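# Unload three sand cores from a mould onto plywood

## Task

Remove three sand cores from the mould: the elongated core with the rounded nose, plus the two upright, bladed cores in the half of the mould on the robot's right (the -y, right_arm side). Set all three down on the plywood boards next to the mould and release them. The other two cores must remain upright in the mould.

## Robot and tools

ROBOT. Two 6-joint arms, left_arm and right_arm, each ending in a parallel two-finger gripper. Each arm has its own wrist camera with a cable. Per arm the joints are, base outward: waist, shoulder, elbow, wrist pitch, wrist yaw, wrist roll. Stated ranges in radians: waist -2.618 to 3.054, shoulder 0.000 to 3.142, elbow 0.000 to 3.142, wrist pitch -1.571 to 1.571, wrist yaw -1.571 to 1.571, wrist roll -2.094 to 2.094. Real ends may sit up to 0.059 rad either side of these.

FRAME. All positions are in the scene frame, in metres. The origin is at table-top height, halfway between the nominal arm bases. +x points out over the table, +z up, and left_arm is on the +y side. Image left and right do not follow these names. Calibrated bases: left_arm (-0.041, +0.329, +0.029), right_arm (-0.052, -0.233, +0.005). end_effector_position is the spot between the finger pads, about 1 cm short of the tips. The fingers point along the gripper's +z axis and close along its y axis. Printed hand poses can be off by a few cm, more at long reach.

ROW FORMAT. Every command row has 14 numbers, even if one arm stays still: left_arm's 6 joint angles, then its opening, then the same 7 for right_arm. Joint values are absolute target angles in radians, in the same form the Joint positions line prints; they are not offsets. Opening runs from -1 (closed) to +1 (fully open). Except near the ends, it is the grip_measured reading you want. To keep an arm still, resend its Joint targets values and its current opening. A 0 is a real half-open command, not 'no change'. A target more than 0.059 rad beyond a range end, and further out than the joint is now, makes the call refused. A target past the real end is clipped there, and the result may say "joint sent to its limit".

TOOLS.
- execute_actions(actions, cameras): actions is a list of actions. Each action is a list of up to 15 rows, one per 1/30 s control step, and lasts 0.5 s. A short action repeats its last row until the 15 steps are done. Per step, the waist, shoulder and elbow targets can lead the measured angle by at most 0.339 rad, and the wrist joints by 2.2 rad. If a row would put a gripper more than 200 mm from where it is, that arm's targets are scaled back. Far goals therefore need several actions. An empty actions list returns full state and all camera images.
- move(target, speed, blend, opening_speed, grip_force, blocking, cameras): target is one 14-number row or a list of up to 15 rows, as absolute joint goals. All joints interpolate together, so the hands travel on curves. Nothing steers them around obstacles or the other arm. speed is in rad/s for the joint with the longest way to go: 0.01 to 12.57, default 0.5, either one value or one per target. blend is in rad and rounds corners at the intermediate targets; 0 stops at each one. opening_speed is the rate of opening change per second, 0.2 or more; use it to close gently. grip_force is in newtons per pad, 10 to 50, one value or one per arm. It stays set until changed, and lower values close slowly. blocking=false returns after about 0.5 s and the move keeps running; a new move replaces it. The whole list has 10 s. The result adds a "move:" line: done, off_target (resting more than 0.035 rad from the goal), moving, held or fault, plus limits=held if steps were withheld.
- wait(seconds): 0 to 10 s, with the arms holding their last command. It returns early if a running move ends.
- stop(): brakes a running move. Fast moves need room to stop.
- zoom_image(camera, region): region is [x0, y0, x1, y1] in pixels of that camera's latest image, at most 504 by 504.
- read_manual(section): licence texts only.
- finished_scene(scene): ends the current scene, given its number. It cannot be undone.
Cameras: cam_head_left, cam_head_right, cam_high, cam_low, cam_left_wrist, cam_right_wrist (each 896x504). Use ["all"], a list of names, or []. An unknown name invalidates the call.

RESULTS. Joint positions, Joint velocities and Joint targets are listed per arm in joint order (rad, rad/s). The last entry in Joint positions and Joint velocities is the pad gap in m (0.094 when fully open). Joint targets can drift without new commands. Tool commands holds the current opening commands. grip_measured uses the opening scale; when empty it may read about 2.5 mm wide. Joint torques are raw drive outputs and include the arm's own weight. Positive means toward a larger angle, and joints 1 to 3 wrap at ±28 N m. "joint command not followed" means the clearance check changed some steps; that check does not keep the two grippers apart. Action calls also list step readings. Motor temperatures appear when they change by 5 °C or more. MOTOR HOT appears at 75 °C. At 90 °C an OVER-TEMPERATURE FAULT folds that arm, which then stays idle. At 100 °C the arm goes limp.

CAUTIONS. Sand cores can crack, so close with opening_speed and a modest grip_force. Squeeze force jumps to the limit roughly 0.06 below the first-touch reading. Release by commanding an opening well above grip_measured, and only once the part is at rest on the boards. Never drop or toss parts, and never leave anything off the table. Do not strike the mould, table or camera stand. Keep the two arms from bumping, and never close one gripper on the other's fingers. Keep camera cables clear of objects. Objects may be nudged now and then. Avoid holding loads at full stretch or pushing into unreachable poses, which heats the motors. Friction can leave small turns undone. The scene keeps running while you think.

Each tool is called after "Call:" as name(argument=value, ...) on one line, values as JSON.

## Session

Call:
execute_actions(actions=[])

Scene clock: 0.00 s.
left_arm: end_effector_position=(+0.2183, +0.2617, +0.3639) grip_measured=+1.000 end_effector_quat_wxyz=(+0.716, -0.179, +0.614, -0.281) | right_arm: end_effector_position=(+0.2261, -0.1367, +0.3456) grip_measured=+1.000 end_effector_quat_wxyz=(+0.692, +0.062, +0.667, +0.269)
Joint positions: left_arm=[-0.501 0.468 0.452 0.218 -0.426 -0.572 0.094] | right_arm=[0.466 0.596 0.57 0.129 0.137 0.448 0.094]
Joint velocities: within noise
Joint torques (N m): no reading
Motor temperatures (°C): left_arm=[23 36 36 28 22 22 25] | right_arm=[25 33 30 31 21 24 21]
Heat: left arm: 36 °C; right arm: 33 °C.
Joint targets: left_arm=[-0.501 0.468 0.458 0.212 -0.426 -0.572] | right_arm=[0.466 0.596 0.580 0.130 0.137 0.448]
Tool commands: left_gripper/opening=+1.0 right_gripper/opening=+1.0

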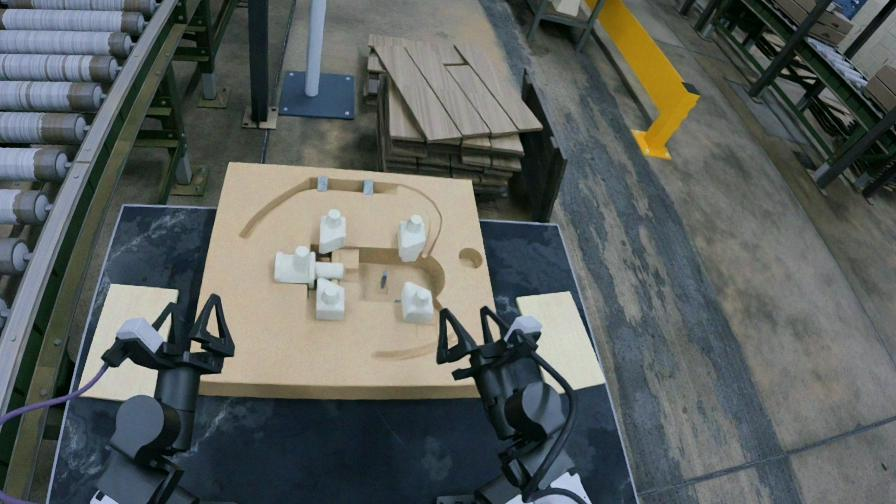

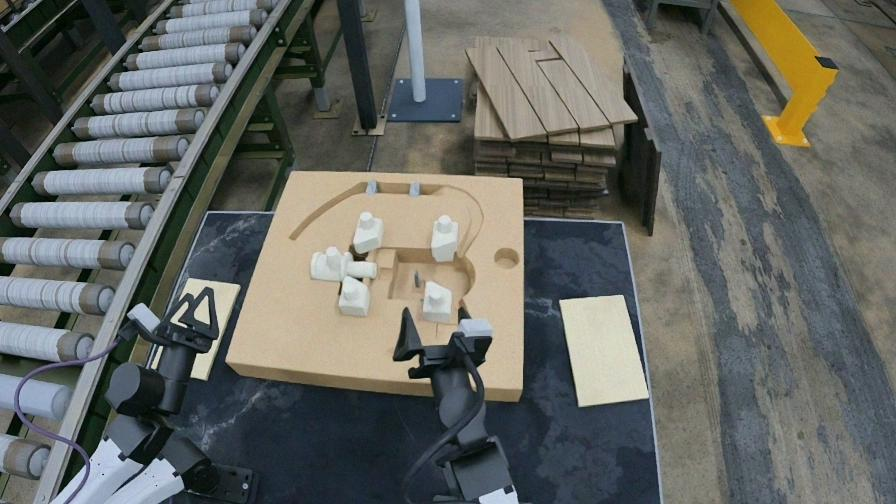

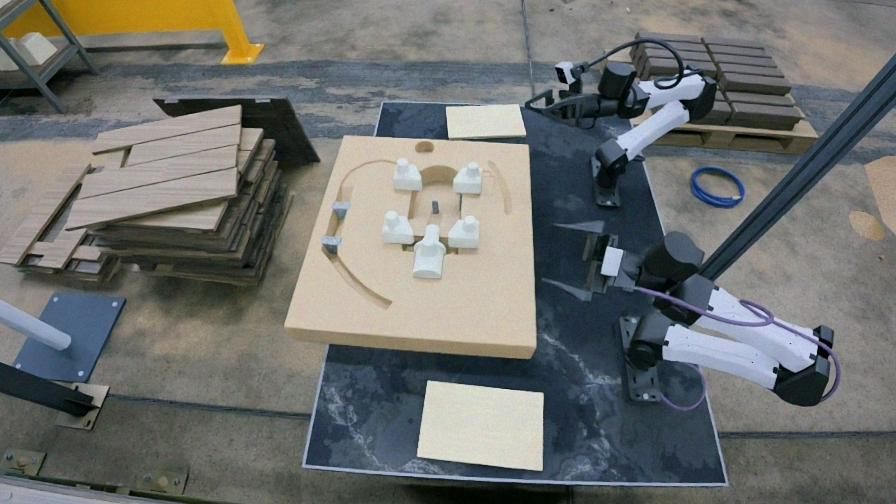

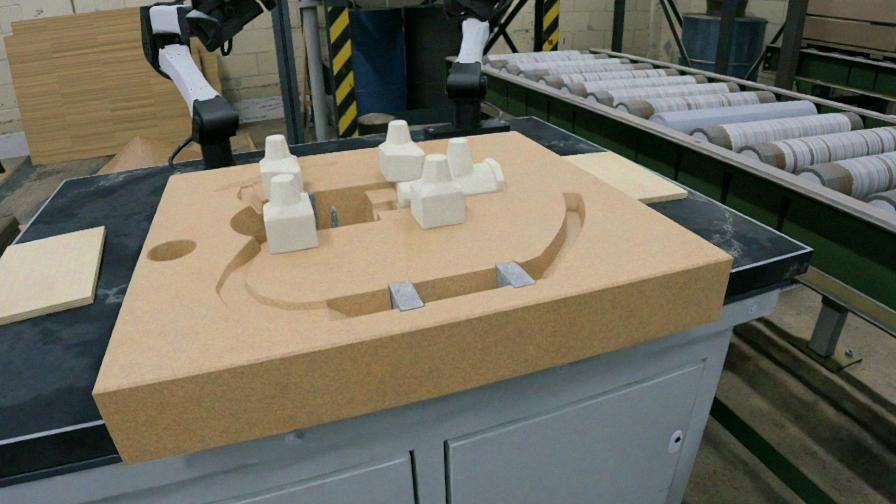

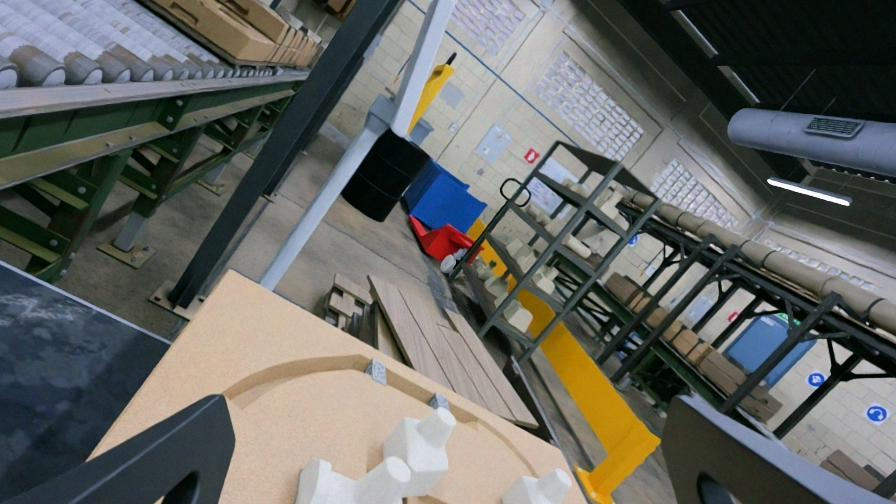

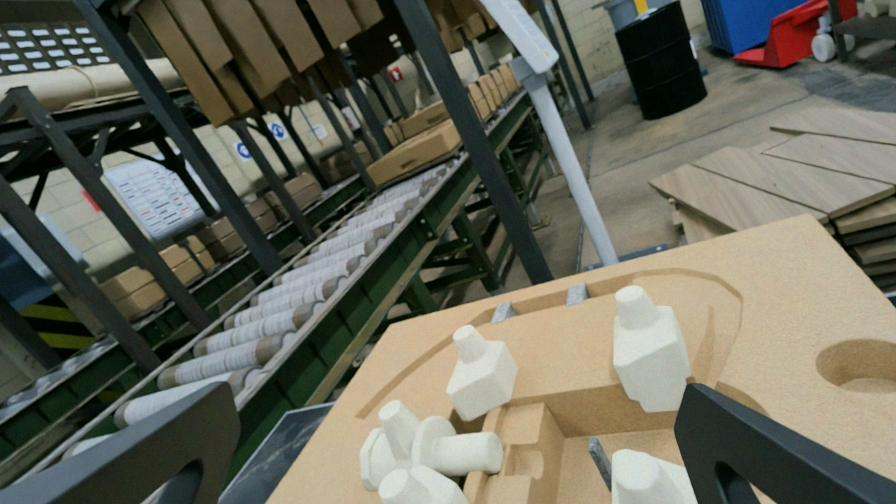

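Call:
move(target=[-0.505, 2.139, 2.096, -0.91, -0.325, -0.43, 1, 0.32, 1.80, 1.93, -1.324, 0.097, 0.25, 1], speed=1.0, grip_force=[45, 28], cameras=["cam_left_wrist","cam_right_wrist"])

Scene clock: 10.73 s.
left_arm: end_effector_position=(+0.4596, +0.1056, +0.2136) grip_measured=+1.000 end_effector_quat_wxyz=(+0.335, -0.011, +0.942, +0.005) | right_arm: end_effector_position=(+0.3421, -0.1419, +0.2326) grip_measured=+1.000 end_effector_quat_wxyz=(+0.190, +0.004, +0.982, -0.003)
Joint positions: left_arm=[-0.501 2.133 2.067 -0.898 -0.337 -0.442 0.094] | right_arm=[0.325 1.792 1.904 -1.314 0.108 0.263 0.094]
Joint torques (N m): left_arm=[-0.54 -10.67 10.78 1.33 0 0.13] | right_arm=[-0.18 -8.61 7.92 0.97 -0.09 -0.19]
Heat: left arm: 40 °C; right arm: 34 °C.
Joint targets: left_arm=[-0.505 2.139 2.096 -0.910 -0.325 -0.430] | right_arm=[0.320 1.800 1.930 -1.324 0.097 0.250]
grip_force (N): 45, 28
move: done
Images, in order (width x height): cam_left_wrist 896x504, cam_right_wrist 896x504.

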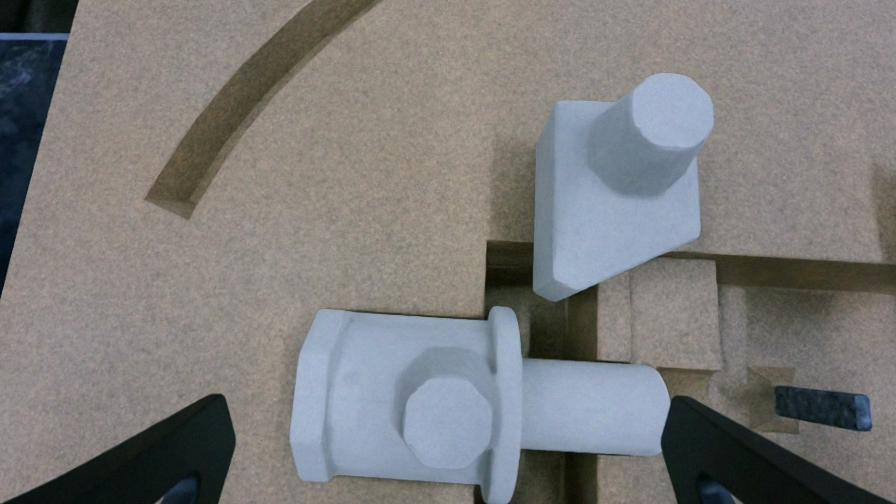

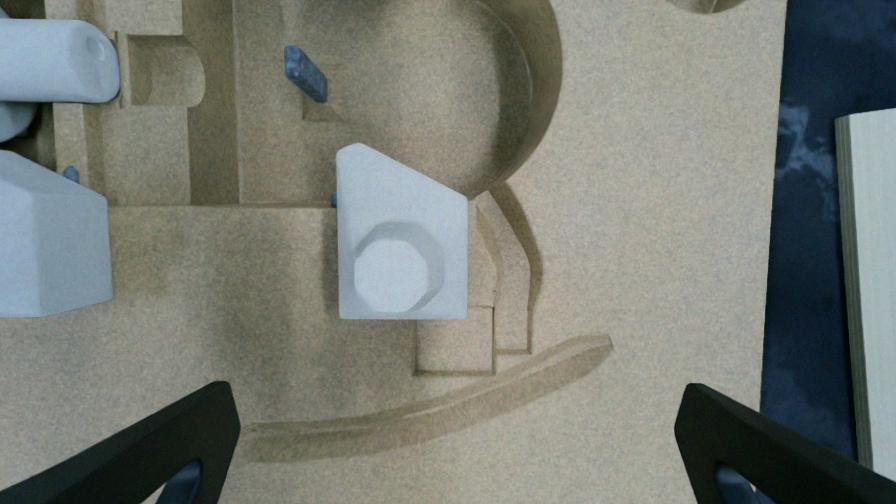

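Call:
move(target=[[-0.505, 2.142, 1.96, -0.80, -0.31, -0.38, 0.4, 0.338, 1.895, 1.868, -1.181, 0.108, 0.283, 1],[-0.505, 2.148, 1.770, -0.615, -0.31, -0.38, 0.4, 0.338, 1.876, 1.525, -0.838, 0.108, 0.283, 0.8]], speed=[0.6, 0.35], opening_speed=1.0, blend=[0.03, 0], cameras=["cam_left_wrist","cam_right_wrist"])

Scene clock: 38.93 s.
left_arm: end_effector_position=(+0.4601, +0.1021, +0.1430) grip_measured=+0.401 end_effector_quat_wxyz=(+0.330, +0.016, +0.944, +0.008) | right_arm: end_effector_position=(+0.3749, -0.1286, +0.1082) grip_measured=+0.802 end_effector_quat_wxyz=(+0.184, +0.002, +0.983, -0.003)
Joint positions: left_arm=[-0.501 2.133 1.791 -0.626 -0.322 -0.391 0.066] | right_arm=[0.333 1.888 1.531 -0.858 0.108 0.269 0.085]
Joint torques (N m): left_arm=[-0.5 -9.96 6.24 1.57 0.02 0.11] | right_arm=[0.68 -11.99 5.78 1.16 0.07 0.07]
Motor temperatures (°C): left_arm=[23 49 46 31 22 22 25] | right_arm=[25 37 37 33 21 24 21]
Heat: left arm: 49 °C; right arm: 37 °C.
Joint targets: left_arm=[-0.505 2.148 1.770 -0.615 -0.310 -0.380] | right_arm=[0.338 1.876 1.525 -0.838 0.108 0.283]
grip_force (N): 45, 28
move: done
Images, in order (width x height): cam_left_wrist 896x504, cam_right_wrist 896x504.

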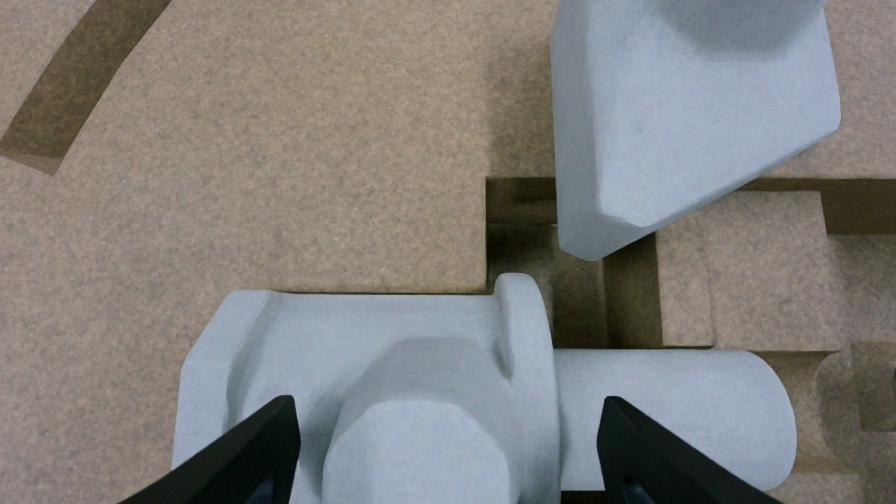

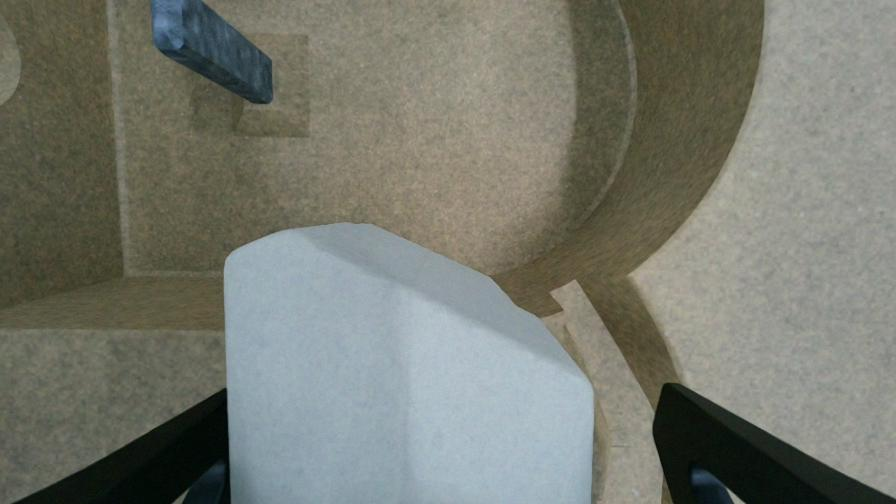

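Call:
move(target=[[-0.505, 2.148, 1.770, -0.615, -0.31, -0.38, 0.4, 0.352, 1.876, 1.525, -0.838, 0.108, 0.283, 0.8],[-0.505, 2.148, 1.770, -0.615, -0.31, -0.38, -0.4, 0.352, 1.876, 1.525, -0.838, 0.108, 0.283, 0.1]], speed=0.15, opening_speed=0.5, cameras=["cam_left_wrist","cam_right_wrist"])

Scene clock: 45.20 s.
left_arm: end_effector_position=(+0.4601, +0.1019, +0.1429) grip_measured=-0.021 end_effector_quat_wxyz=(+0.330, +0.016, +0.944, +0.007) | right_arm: end_effector_position=(+0.3735, -0.1219, +0.1083) grip_measured=+0.169 end_effector_quat_wxyz=(+0.185, -0.004, +0.983, -0.001)
Joint positions: left_arm=[-0.501 2.133 1.791 -0.626 -0.321 -0.39 0.046] | right_arm=[0.349 1.888 1.531 -0.857 0.107 0.271 0.055]
Joint torques (N m): left_arm=[-0.54 -10.02 6.22 1.56 0.01 0.13] | right_arm=[0.51 -12.03 5.65 1.13 0.09 0.1]
Heat: left arm: 50 °C; right arm: 39 °C.
Joint targets: left_arm=[-0.505 2.148 1.770 -0.615 -0.310 -0.380] | right_arm=[0.352 1.876 1.525 -0.838 0.108 0.283]
grip_force (N): 45, 28
move: done
Images, in order (width x height): cam_left_wrist 896x504, cam_right_wrist 896x504.

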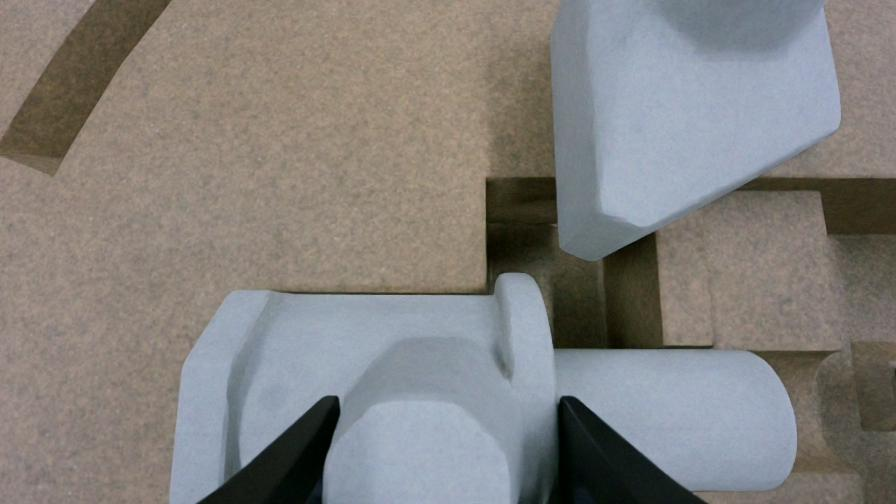

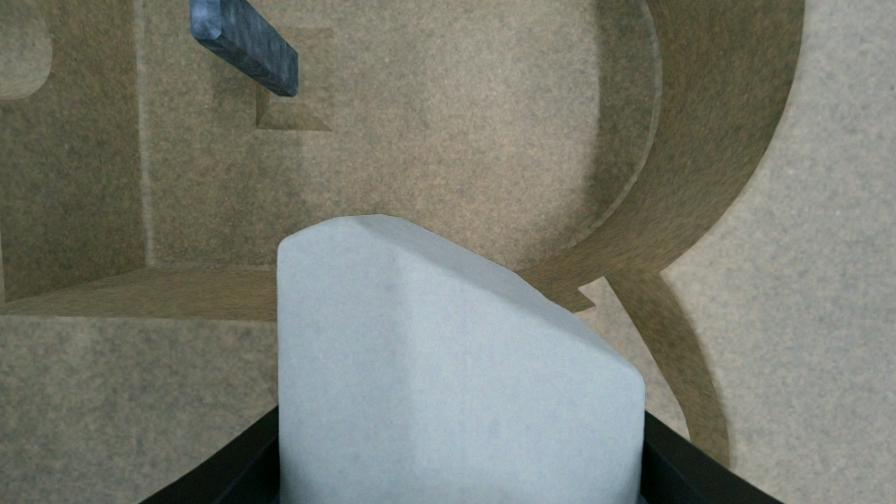

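Call:
move(target=[[-0.505, 2.14, 1.90, -0.68, -0.31, -0.38, -0.4, 0.352, 1.885, 1.70, -1.0, 0.108, 0.283, 0.1],[-0.505, 2.133, 1.99, -0.735, -0.31, -0.38, -0.4, 0.352, 1.90, 1.905, -1.163, 0.108, 0.283, 0.1],[-0.505, 2.105, 2.045, -0.80, -0.31, -0.38, -0.4, 0.352, 1.945, 2.07, -1.29, 0.108, 0.283, 0.1],[-0.505, 2.12, 2.165, -0.865, -0.31, -0.38, -0.4, 0.1, 1.945, 2.07, -1.29, 0.05, 0.12, 0.1]], speed=0.35, blend=[0.03,0.03,0.03,0], cameras=["cam_low","cam_left_wrist"])

Scene clock: 56.27 s.
left_arm: end_effector_position=(+0.4544, +0.0990, +0.2005) grip_measured=-0.021 end_effector_quat_wxyz=(+0.307, +0.024, +0.951, +0.003) | right_arm: end_effector_position=(+0.3887, -0.2226, +0.2148) grip_measured=+0.168 end_effector_quat_wxyz=(+0.179, +0.047, +0.983, -0.013)
Joint positions: left_arm=[-0.501 2.162 2.094 -0.942 -0.288 -0.39 0.046] | right_arm=[0.098 1.94 2.031 -1.305 0.059 0.133 0.055]
Joint torques (N m): left_arm=[-0.58 -14.97 14.56 2.15 -0.32 0.09] | right_arm=[0.42 -10.15 8.77 1.1 -0.06 -0.2]
Heat: left arm: 53 °C; right arm: 41 °C.
Joint targets: left_arm=[-0.505 2.120 2.165 -0.865 -0.310 -0.380] | right_arm=[0.100 1.945 2.070 -1.290 0.050 0.120]
grip_force (N): 45, 28
move: off_target (left_arm, right_arm); left_arm: the wrist pitch is farthest, 0.077 rad from its target; right_arm: the elbow is farthest, 0.039 rad from its target
Images, in order (width x height): cam_low 896x504, cam_left_wrist 896x504.

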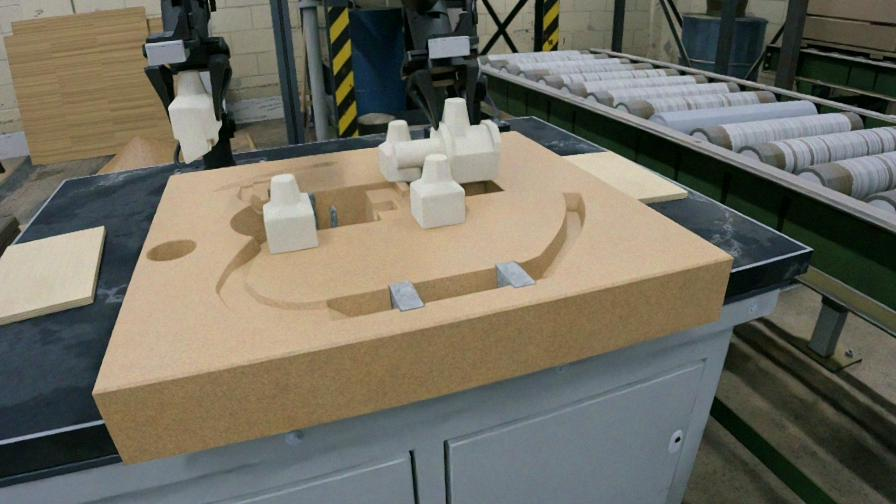

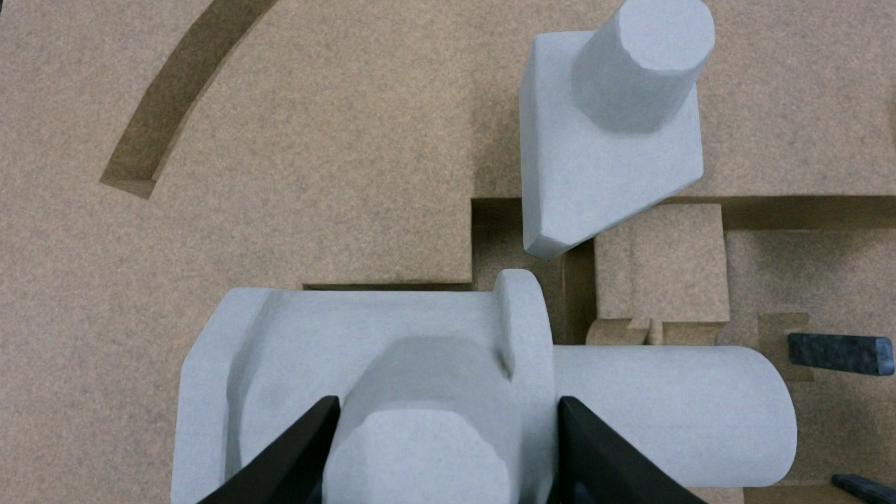

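Call:
move(target=[[-0.42, 2.02, 2.12, -0.88, -0.25, -0.3, -0.4, -0.1, 1.945, 2.07, -1.29, 0.0, 0.0, 0.1],[-0.3, 1.9, 1.95, -0.85, -0.2, -0.25, -0.4, -0.2, 1.945, 2.07, -1.29, 0.0, 0.0, 0.1],[0.05, 1.37, 1.36, -0.79, 0.0, 0.0, -0.4, -0.43, 1.945, 2.07, -1.29, 0.0, 0.0, 0.1]], speed=0.6, blend=0.08, cameras=["cam_left_wrist","cam_right_wrist","cam_high"])

Scene clock: 66.30 s.
left_arm: end_effector_position=(+0.3280, +0.3403, +0.2411) grip_measured=-0.021 end_effector_quat_wxyz=(+0.296, -0.022, +0.955, +0.007) | right_arm: end_effector_position=(+0.3381, -0.4382, +0.2145) grip_measured=+0.168 end_effector_quat_wxyz=(+0.171, +0.241, +0.954, -0.046)
Joint positions: left_arm=[0.05 1.42 1.348 -0.898 -0.011 -0.016 0.046] | right_arm=[-0.43 1.94 2.031 -1.305 0.01 0.013 0.055]
Joint torques (N m): left_arm=[-0.12 -9.65 9.21 2.55 0.2 0.19] | right_arm=[0.25 -10.21 8.77 1.12 -0.11 -0.21]
Motor temperatures (°C): left_arm=[23 57 47 34 22 22 26] | right_arm=[25 42 36 33 21 24 22]
Heat: left arm: 57 °C; right arm: 42 °C.
Joint targets: left_arm=[0.050 1.370 1.360 -0.790 0.000 0.000] | right_arm=[-0.430 1.945 2.070 -1.290 0.000 0.000]
grip_force (N): 45, 28
move: off_target (left_arm, right_arm); left_arm: the wrist pitch is farthest, 0.108 rad from its target; right_arm: the elbow is farthest, 0.039 rad from its target
Images, in order (width x height): cam_high 896x504, cam_left_wrist 896x504, cam_right_wrist 896x504.

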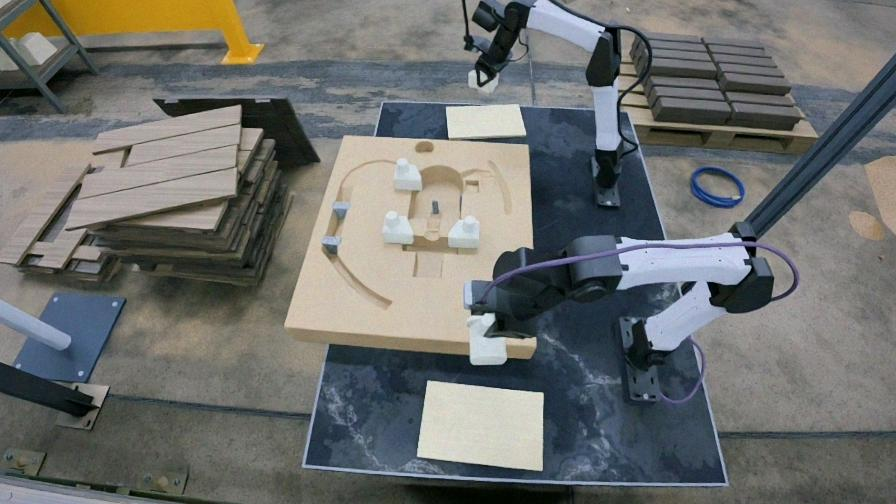

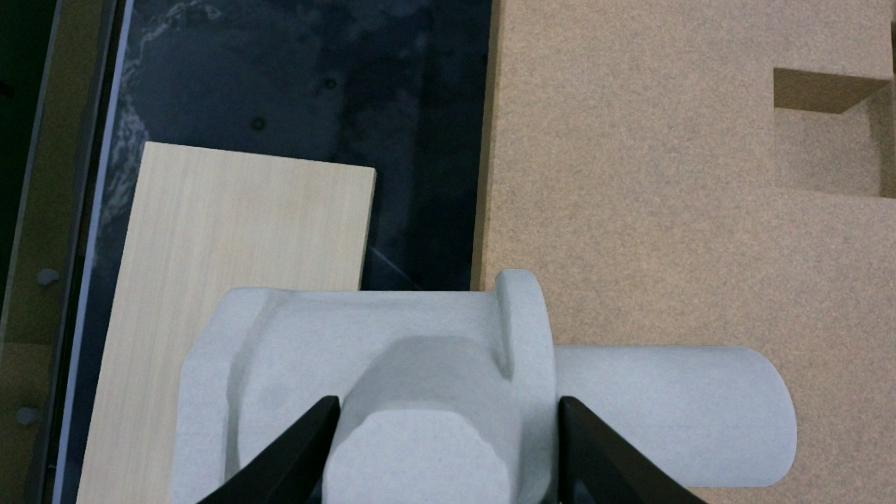

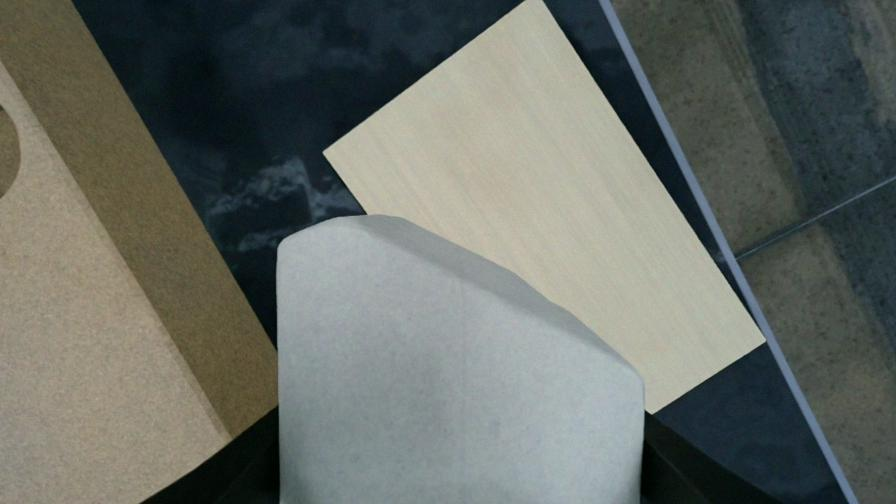

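Call:
move(target=[0.46, 1.545, 1.165, -0.447, 0.0, 0.0, -0.4, -0.945, 1.76, 0.735, 0.84, -0.70, -0.21, 0.1], speed=0.8, cameras=["cam_low","cam_high","cam_head_right"])

Call:
zoom_image(camera="cam_high", region=[400, 60, 560, 160])

Scene clock: 100.63 s.
left_arm: end_effector_position=(+0.3278, +0.5012, +0.1590) grip_measured=-0.021 end_effector_quat_wxyz=(+0.290, -0.214, +0.931, +0.065) | right_arm: end_effector_position=(+0.2864, -0.5491, +0.1212) grip_measured=+0.168 end_effector_quat_wxyz=(+0.609, +0.117, +0.780, -0.083)
Joint positions: left_arm=[0.459 1.563 1.152 -0.557 -0.006 -0.014 0.046] | right_arm=[-0.941 1.81 0.729 0.76 -0.681 -0.194 0.055]
Joint torques (N m): left_arm=[0.03 -8.18 9.28 2.57 0.16 0.16] | right_arm=[-0.18 -13.93 5.87 2.49 -0.36 -0.29]
Motor temperatures (°C): left_arm=[23 55 48 41 22 22 27] | right_arm=[25 45 38 35 21 24 22]
Heat: left arm: 55 °C; right arm: 45 °C.
Joint targets: left_arm=[0.460 1.545 1.165 -0.447 0.000 0.000] | right_arm=[-0.945 1.760 0.735 0.840 -0.700 -0.210]
grip_force (N): 45, 28
move: off_target (left_arm, right_arm); left_arm: the wrist pitch is farthest, 0.110 rad from its target; right_arm: the wrist pitch is farthest, 0.080 rad from its target
Images, in order (width x height): cam_head_right 896x504, cam_high 896x504, cam_low 896x504.

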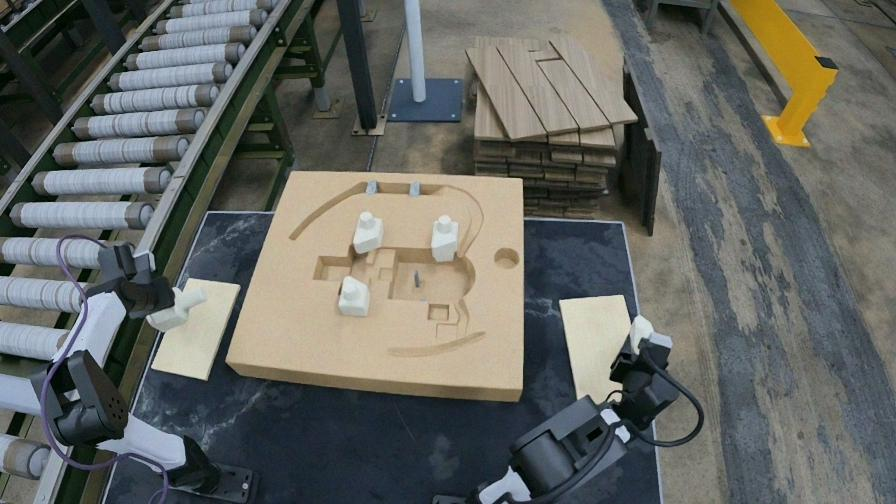

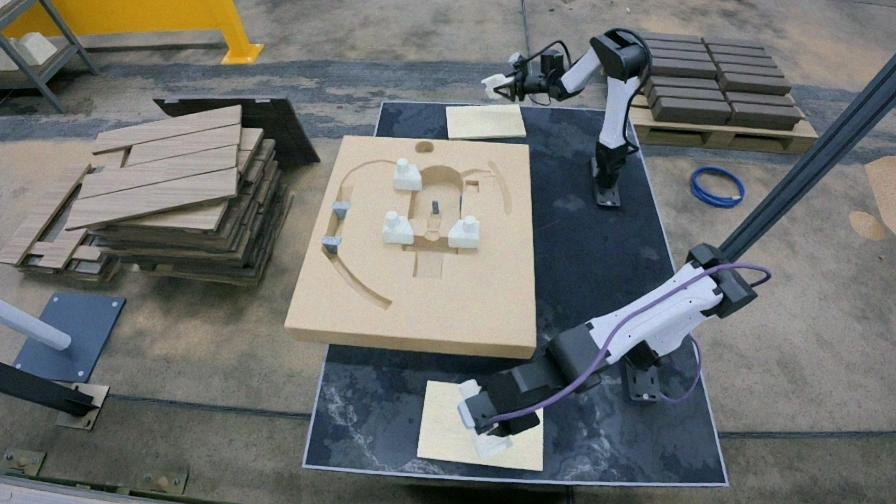

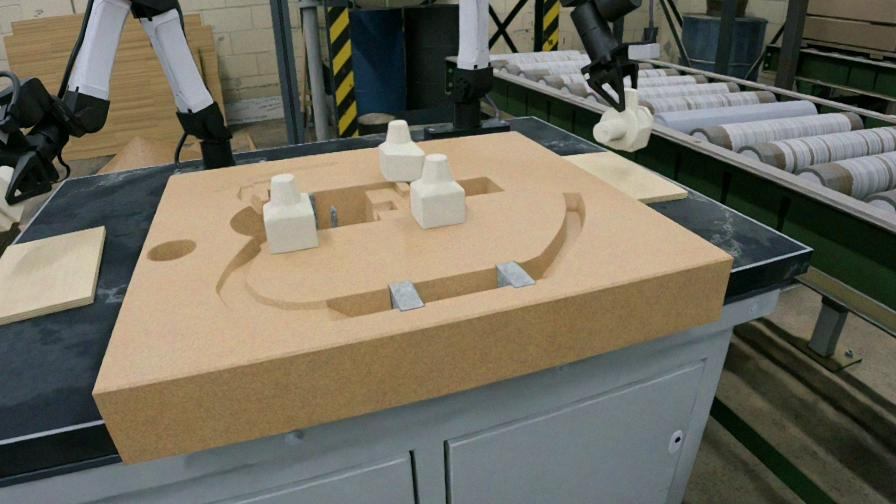

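Scaled by 3.150 from the camera's 896x504 image, which has a finer 1280x720 frame.

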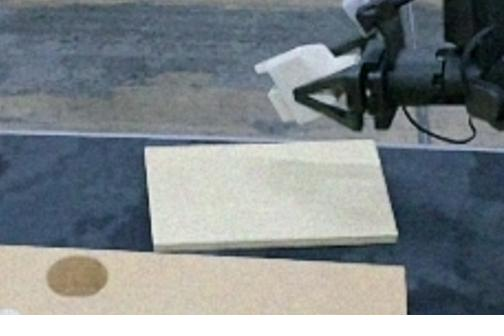

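Call:
move(target=[0.46, 1.593, 1.014, -0.256, 0.0, 0.0, -0.4, -0.932, 2.012, 0.677, 1.10, -0.70, -0.21, 0.1], speed=0.25, cameras=["cam_low","cam_high"])

Call:
zoom_image(camera="cam_high", region=[400, 60, 560, 160])

Call:
zoom_image(camera="cam_low", region=[540, 60, 700, 220])

Call:
zoom_image(camera="cam_low", region=[0, 100, 160, 300])

Scene clock: 112.27 s.
left_arm: end_effector_position=(+0.3265, +0.5004, +0.1115) grip_measured=-0.021 end_effector_quat_wxyz=(+0.288, -0.213, +0.931, +0.065) | right_arm: end_effector_position=(+0.2854, -0.5446, +0.0659) grip_measured=+0.168 end_effector_quat_wxyz=(+0.609, +0.115, +0.781, -0.081)
Joint positions: left_arm=[0.458 1.608 1.004 -0.366 -0.006 -0.012 0.046] | right_arm=[-0.938 2.014 0.672 1.02 -0.683 -0.194 0.055]
Joint torques (N m): left_arm=[0.01 -8.05 8.68 2.56 0.14 0.14] | right_arm=[0.84 -9.84 4.56 2.47 -0.31 -0.19]
Motor temperatures (°C): left_arm=[23 52 48 41 22 22 27] | right_arm=[25 47 37 41 21 24 22]
Heat: left arm: 52 °C; right arm: 47 °C.
Joint targets: left_arm=[0.460 1.593 1.014 -0.256 0.000 0.000] | right_arm=[-0.932 2.012 0.677 1.100 -0.700 -0.210]
grip_force (N): 45, 28
move: off_target (left_arm, right_arm); left_arm: the wrist pitch is farthest, 0.110 rad from its target; right_arm: the wrist pitch is farthest, 0.080 rad from its target
Images, in order (width x height): cam_high 896x504, cam_low 896x504.

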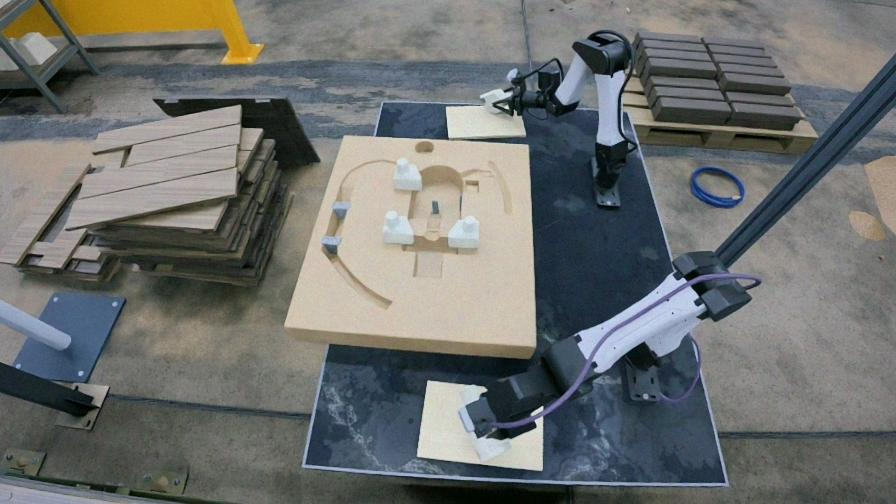

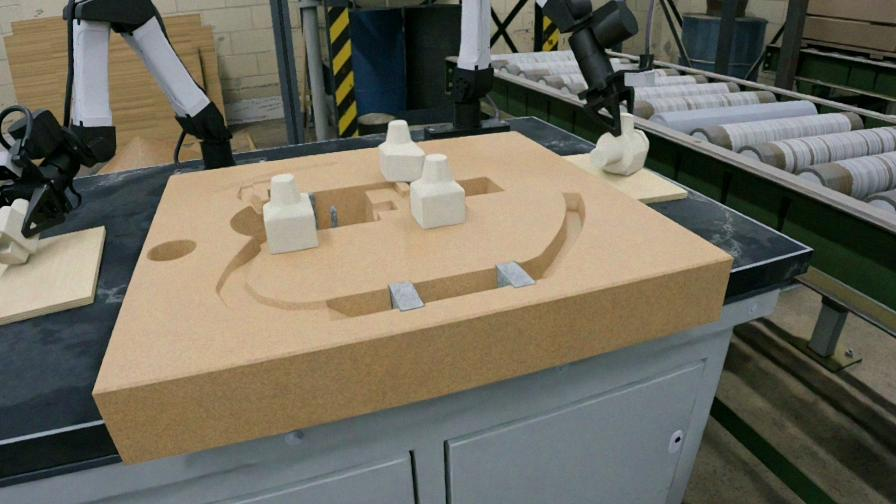

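Scaled by 3.150 from the camera's 896x504 image, which has a finer 1280x720 frame.

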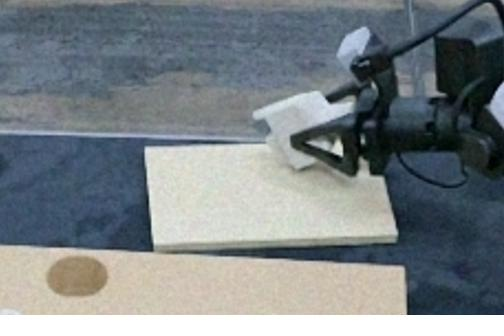

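Scaled by 3.150 from the camera's 896x504 image, which has a finer 1280x720 frame.

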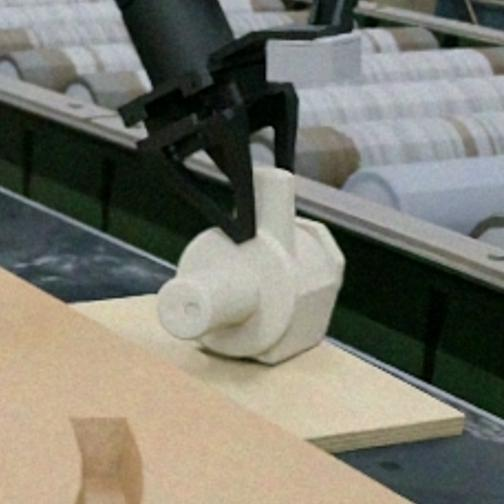

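Scaled by 2.520 from the camera's 896x504 image, which has a finer 1280x720 frame.

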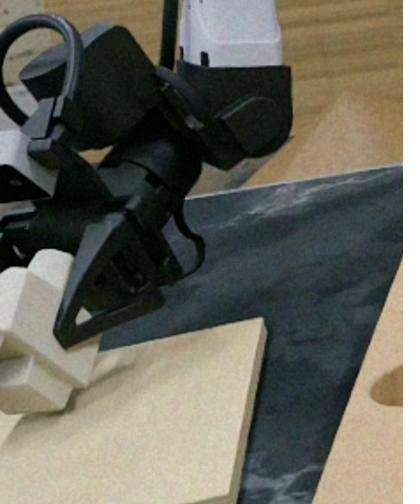

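Call:
move(target=[[0.46, 1.596, 1.007, -0.245, 0.0, 0.0, -0.4, -0.912, 2.012, 0.677, 1.10, -0.70, -0.21, 0.1],[0.46, 1.602, 0.996, -0.232, 0.0, 0.0, -0.4, -0.912, 2.075, 0.674, 1.16, -0.70, -0.21, 0.1],[0.46, 1.602, 0.996, -0.232, 0.0, 0.0, -0.4, -0.912, 2.12, 0.673, 1.20, -0.70, -0.21, 0.1]], speed=0.12, blend=0.01, grip_force=[45, 12], cameras=["cam_low","cam_high"])

Call:
zoom_image(camera="cam_high", region=[400, 60, 560, 160])

Call:
zoom_image(camera="cam_low", region=[540, 60, 700, 220])

Call:
zoom_image(camera="cam_low", region=[0, 100, 160, 300])

Scene clock: 122.60 s.
left_arm: end_effector_position=(+0.3284, +0.5013, +0.1104) grip_measured=-0.021 end_effector_quat_wxyz=(+0.296, -0.212, +0.929, +0.066) | right_arm: end_effector_position=(+0.2952, -0.5377, +0.0568) grip_measured=+0.171 end_effector_quat_wxyz=(+0.626, +0.088, +0.770, -0.086)
Joint positions: left_arm=[0.458 1.609 0.991 -0.337 -0.006 -0.012 0.046] | right_arm=[-0.915 2.106 0.672 1.17 -0.697 -0.196 0.055]
Joint torques (N m): left_arm=[0.13 -7.32 8.35 2.55 0.15 0.12] | right_arm=[0.59 -8.34 3.89 2.01 -0.16 -0.21]
Heat: left arm: 50 °C; right arm: 45 °C.
Joint targets: left_arm=[0.460 1.602 0.996 -0.232 0.000 0.000] | right_arm=[-0.912 2.120 0.673 1.200 -0.700 -0.210]
grip_force (N): 45, 12
move: off_target (left_arm); left_arm: the wrist pitch is farthest, 0.105 rad from its target
Images, in order (width x height): cam_high 896x504, cam_low 896x504.

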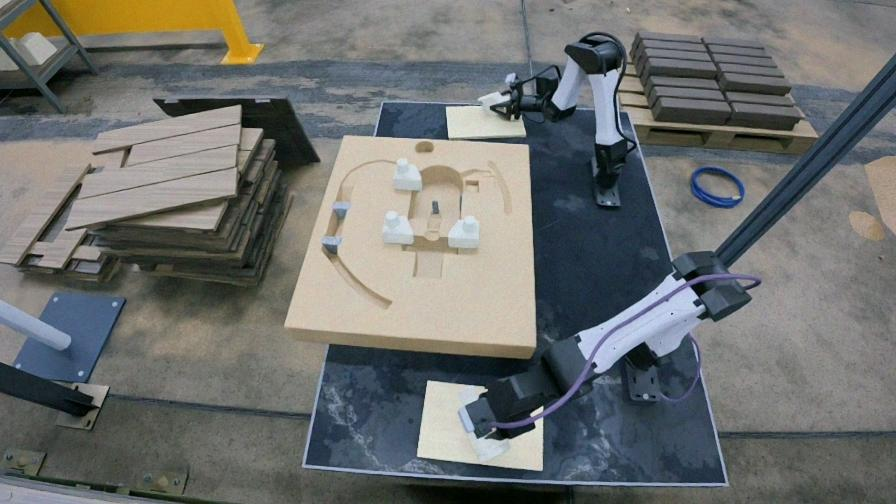

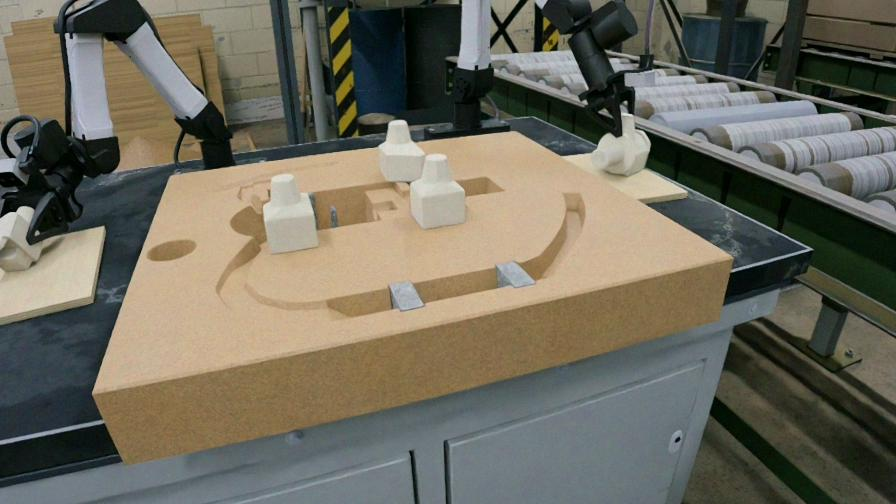

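Scaled by 3.150 from the camera's 896x504 image, which has a finer 1280x720 frame.

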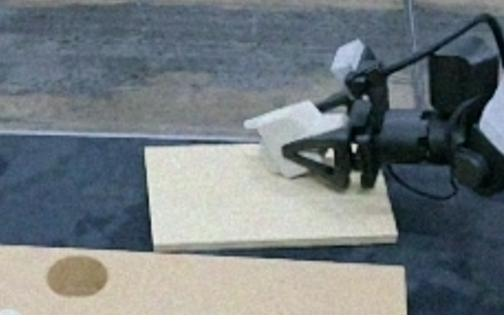

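Scaled by 3.150 from the camera's 896x504 image, which has a finer 1280x720 frame.

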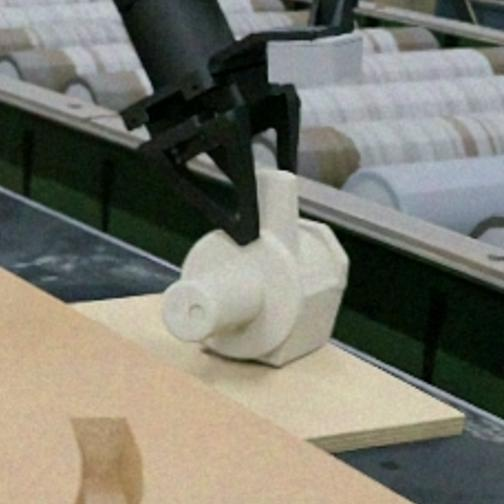

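Scaled by 2.520 from the camera's 896x504 image, which has a finer 1280x720 frame.

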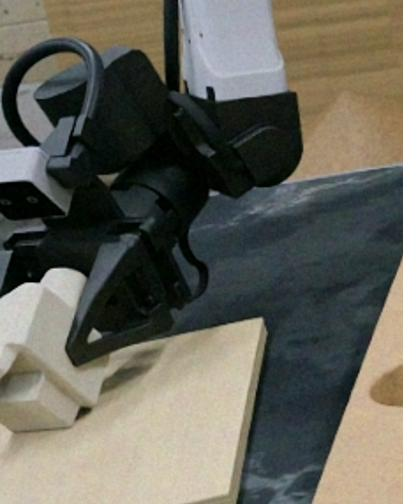

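Call:
move(target=[[0.46, 1.606, 0.99, -0.225, 0.0, 0.0, -0.4, -0.912, 2.18, 0.673, 1.26, -0.70, -0.21, 0.1],[0.46, 1.606, 0.99, -0.225, 0.0, 0.0, 0.15, -0.912, 2.17, 0.673, 1.25, -0.70, -0.21, 0.1]], speed=0.1, opening_speed=0.3, cameras=["cam_low","cam_high"])

Call:
zoom_image(camera="cam_low", region=[540, 60, 700, 220])

Call:
zoom_image(camera="cam_low", region=[0, 100, 160, 300])

Scene clock: 130.57 s.
left_arm: end_effector_position=(+0.3462, +0.5075, +0.1241) grip_measured=+0.148 end_effector_quat_wxyz=(+0.341, -0.206, +0.914, +0.072) | right_arm: end_effector_position=(+0.2966, -0.5373, +0.0552) grip_measured=+0.171 end_effector_quat_wxyz=(+0.640, +0.073, +0.759, -0.097)
Joint positions: left_arm=[0.457 1.611 0.989 -0.238 0.001 -0.011 0.054] | right_arm=[-0.915 2.157 0.672 1.269 -0.708 -0.196 0.055]
Joint torques (N m): left_arm=[0.28 -7.28 8.01 1.77 0.06 0.11] | right_arm=[0.54 -8.55 3.67 1.61 0 -0.2]
Heat: left arm: 50 °C; right arm: 44 °C.
Joint targets: left_arm=[0.460 1.606 0.990 -0.225 0.000 0.000] | right_arm=[-0.912 2.170 0.673 1.250 -0.700 -0.210]
grip_force (N): 45, 12
move: done; target 2's new numbers were sent with left_arm's wrist pitch 0.104 rad from that target
Images, in order (width x height): cam_high 896x504, cam_low 896x504.

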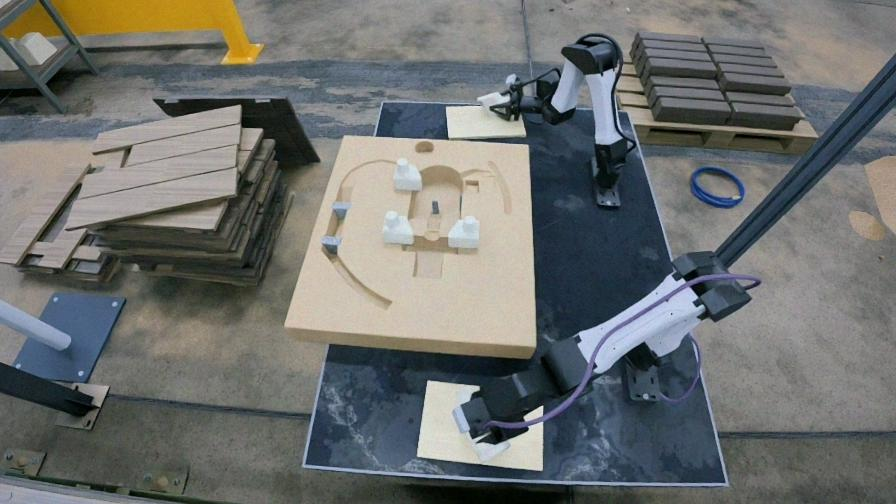

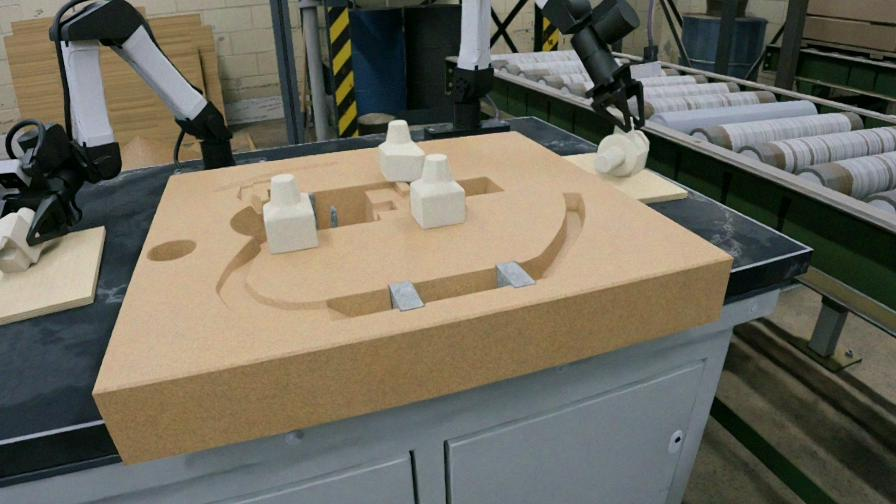

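Scaled by 3.150 from the camera's 896x504 image, which has a finer 1280x720 frame.

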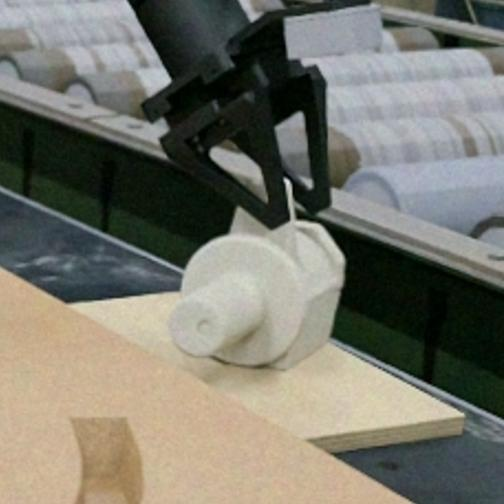

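Scaled by 2.520 from the camera's 896x504 image, which has a finer 1280x720 frame.

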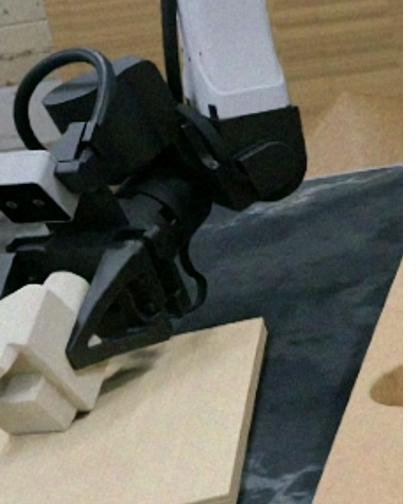

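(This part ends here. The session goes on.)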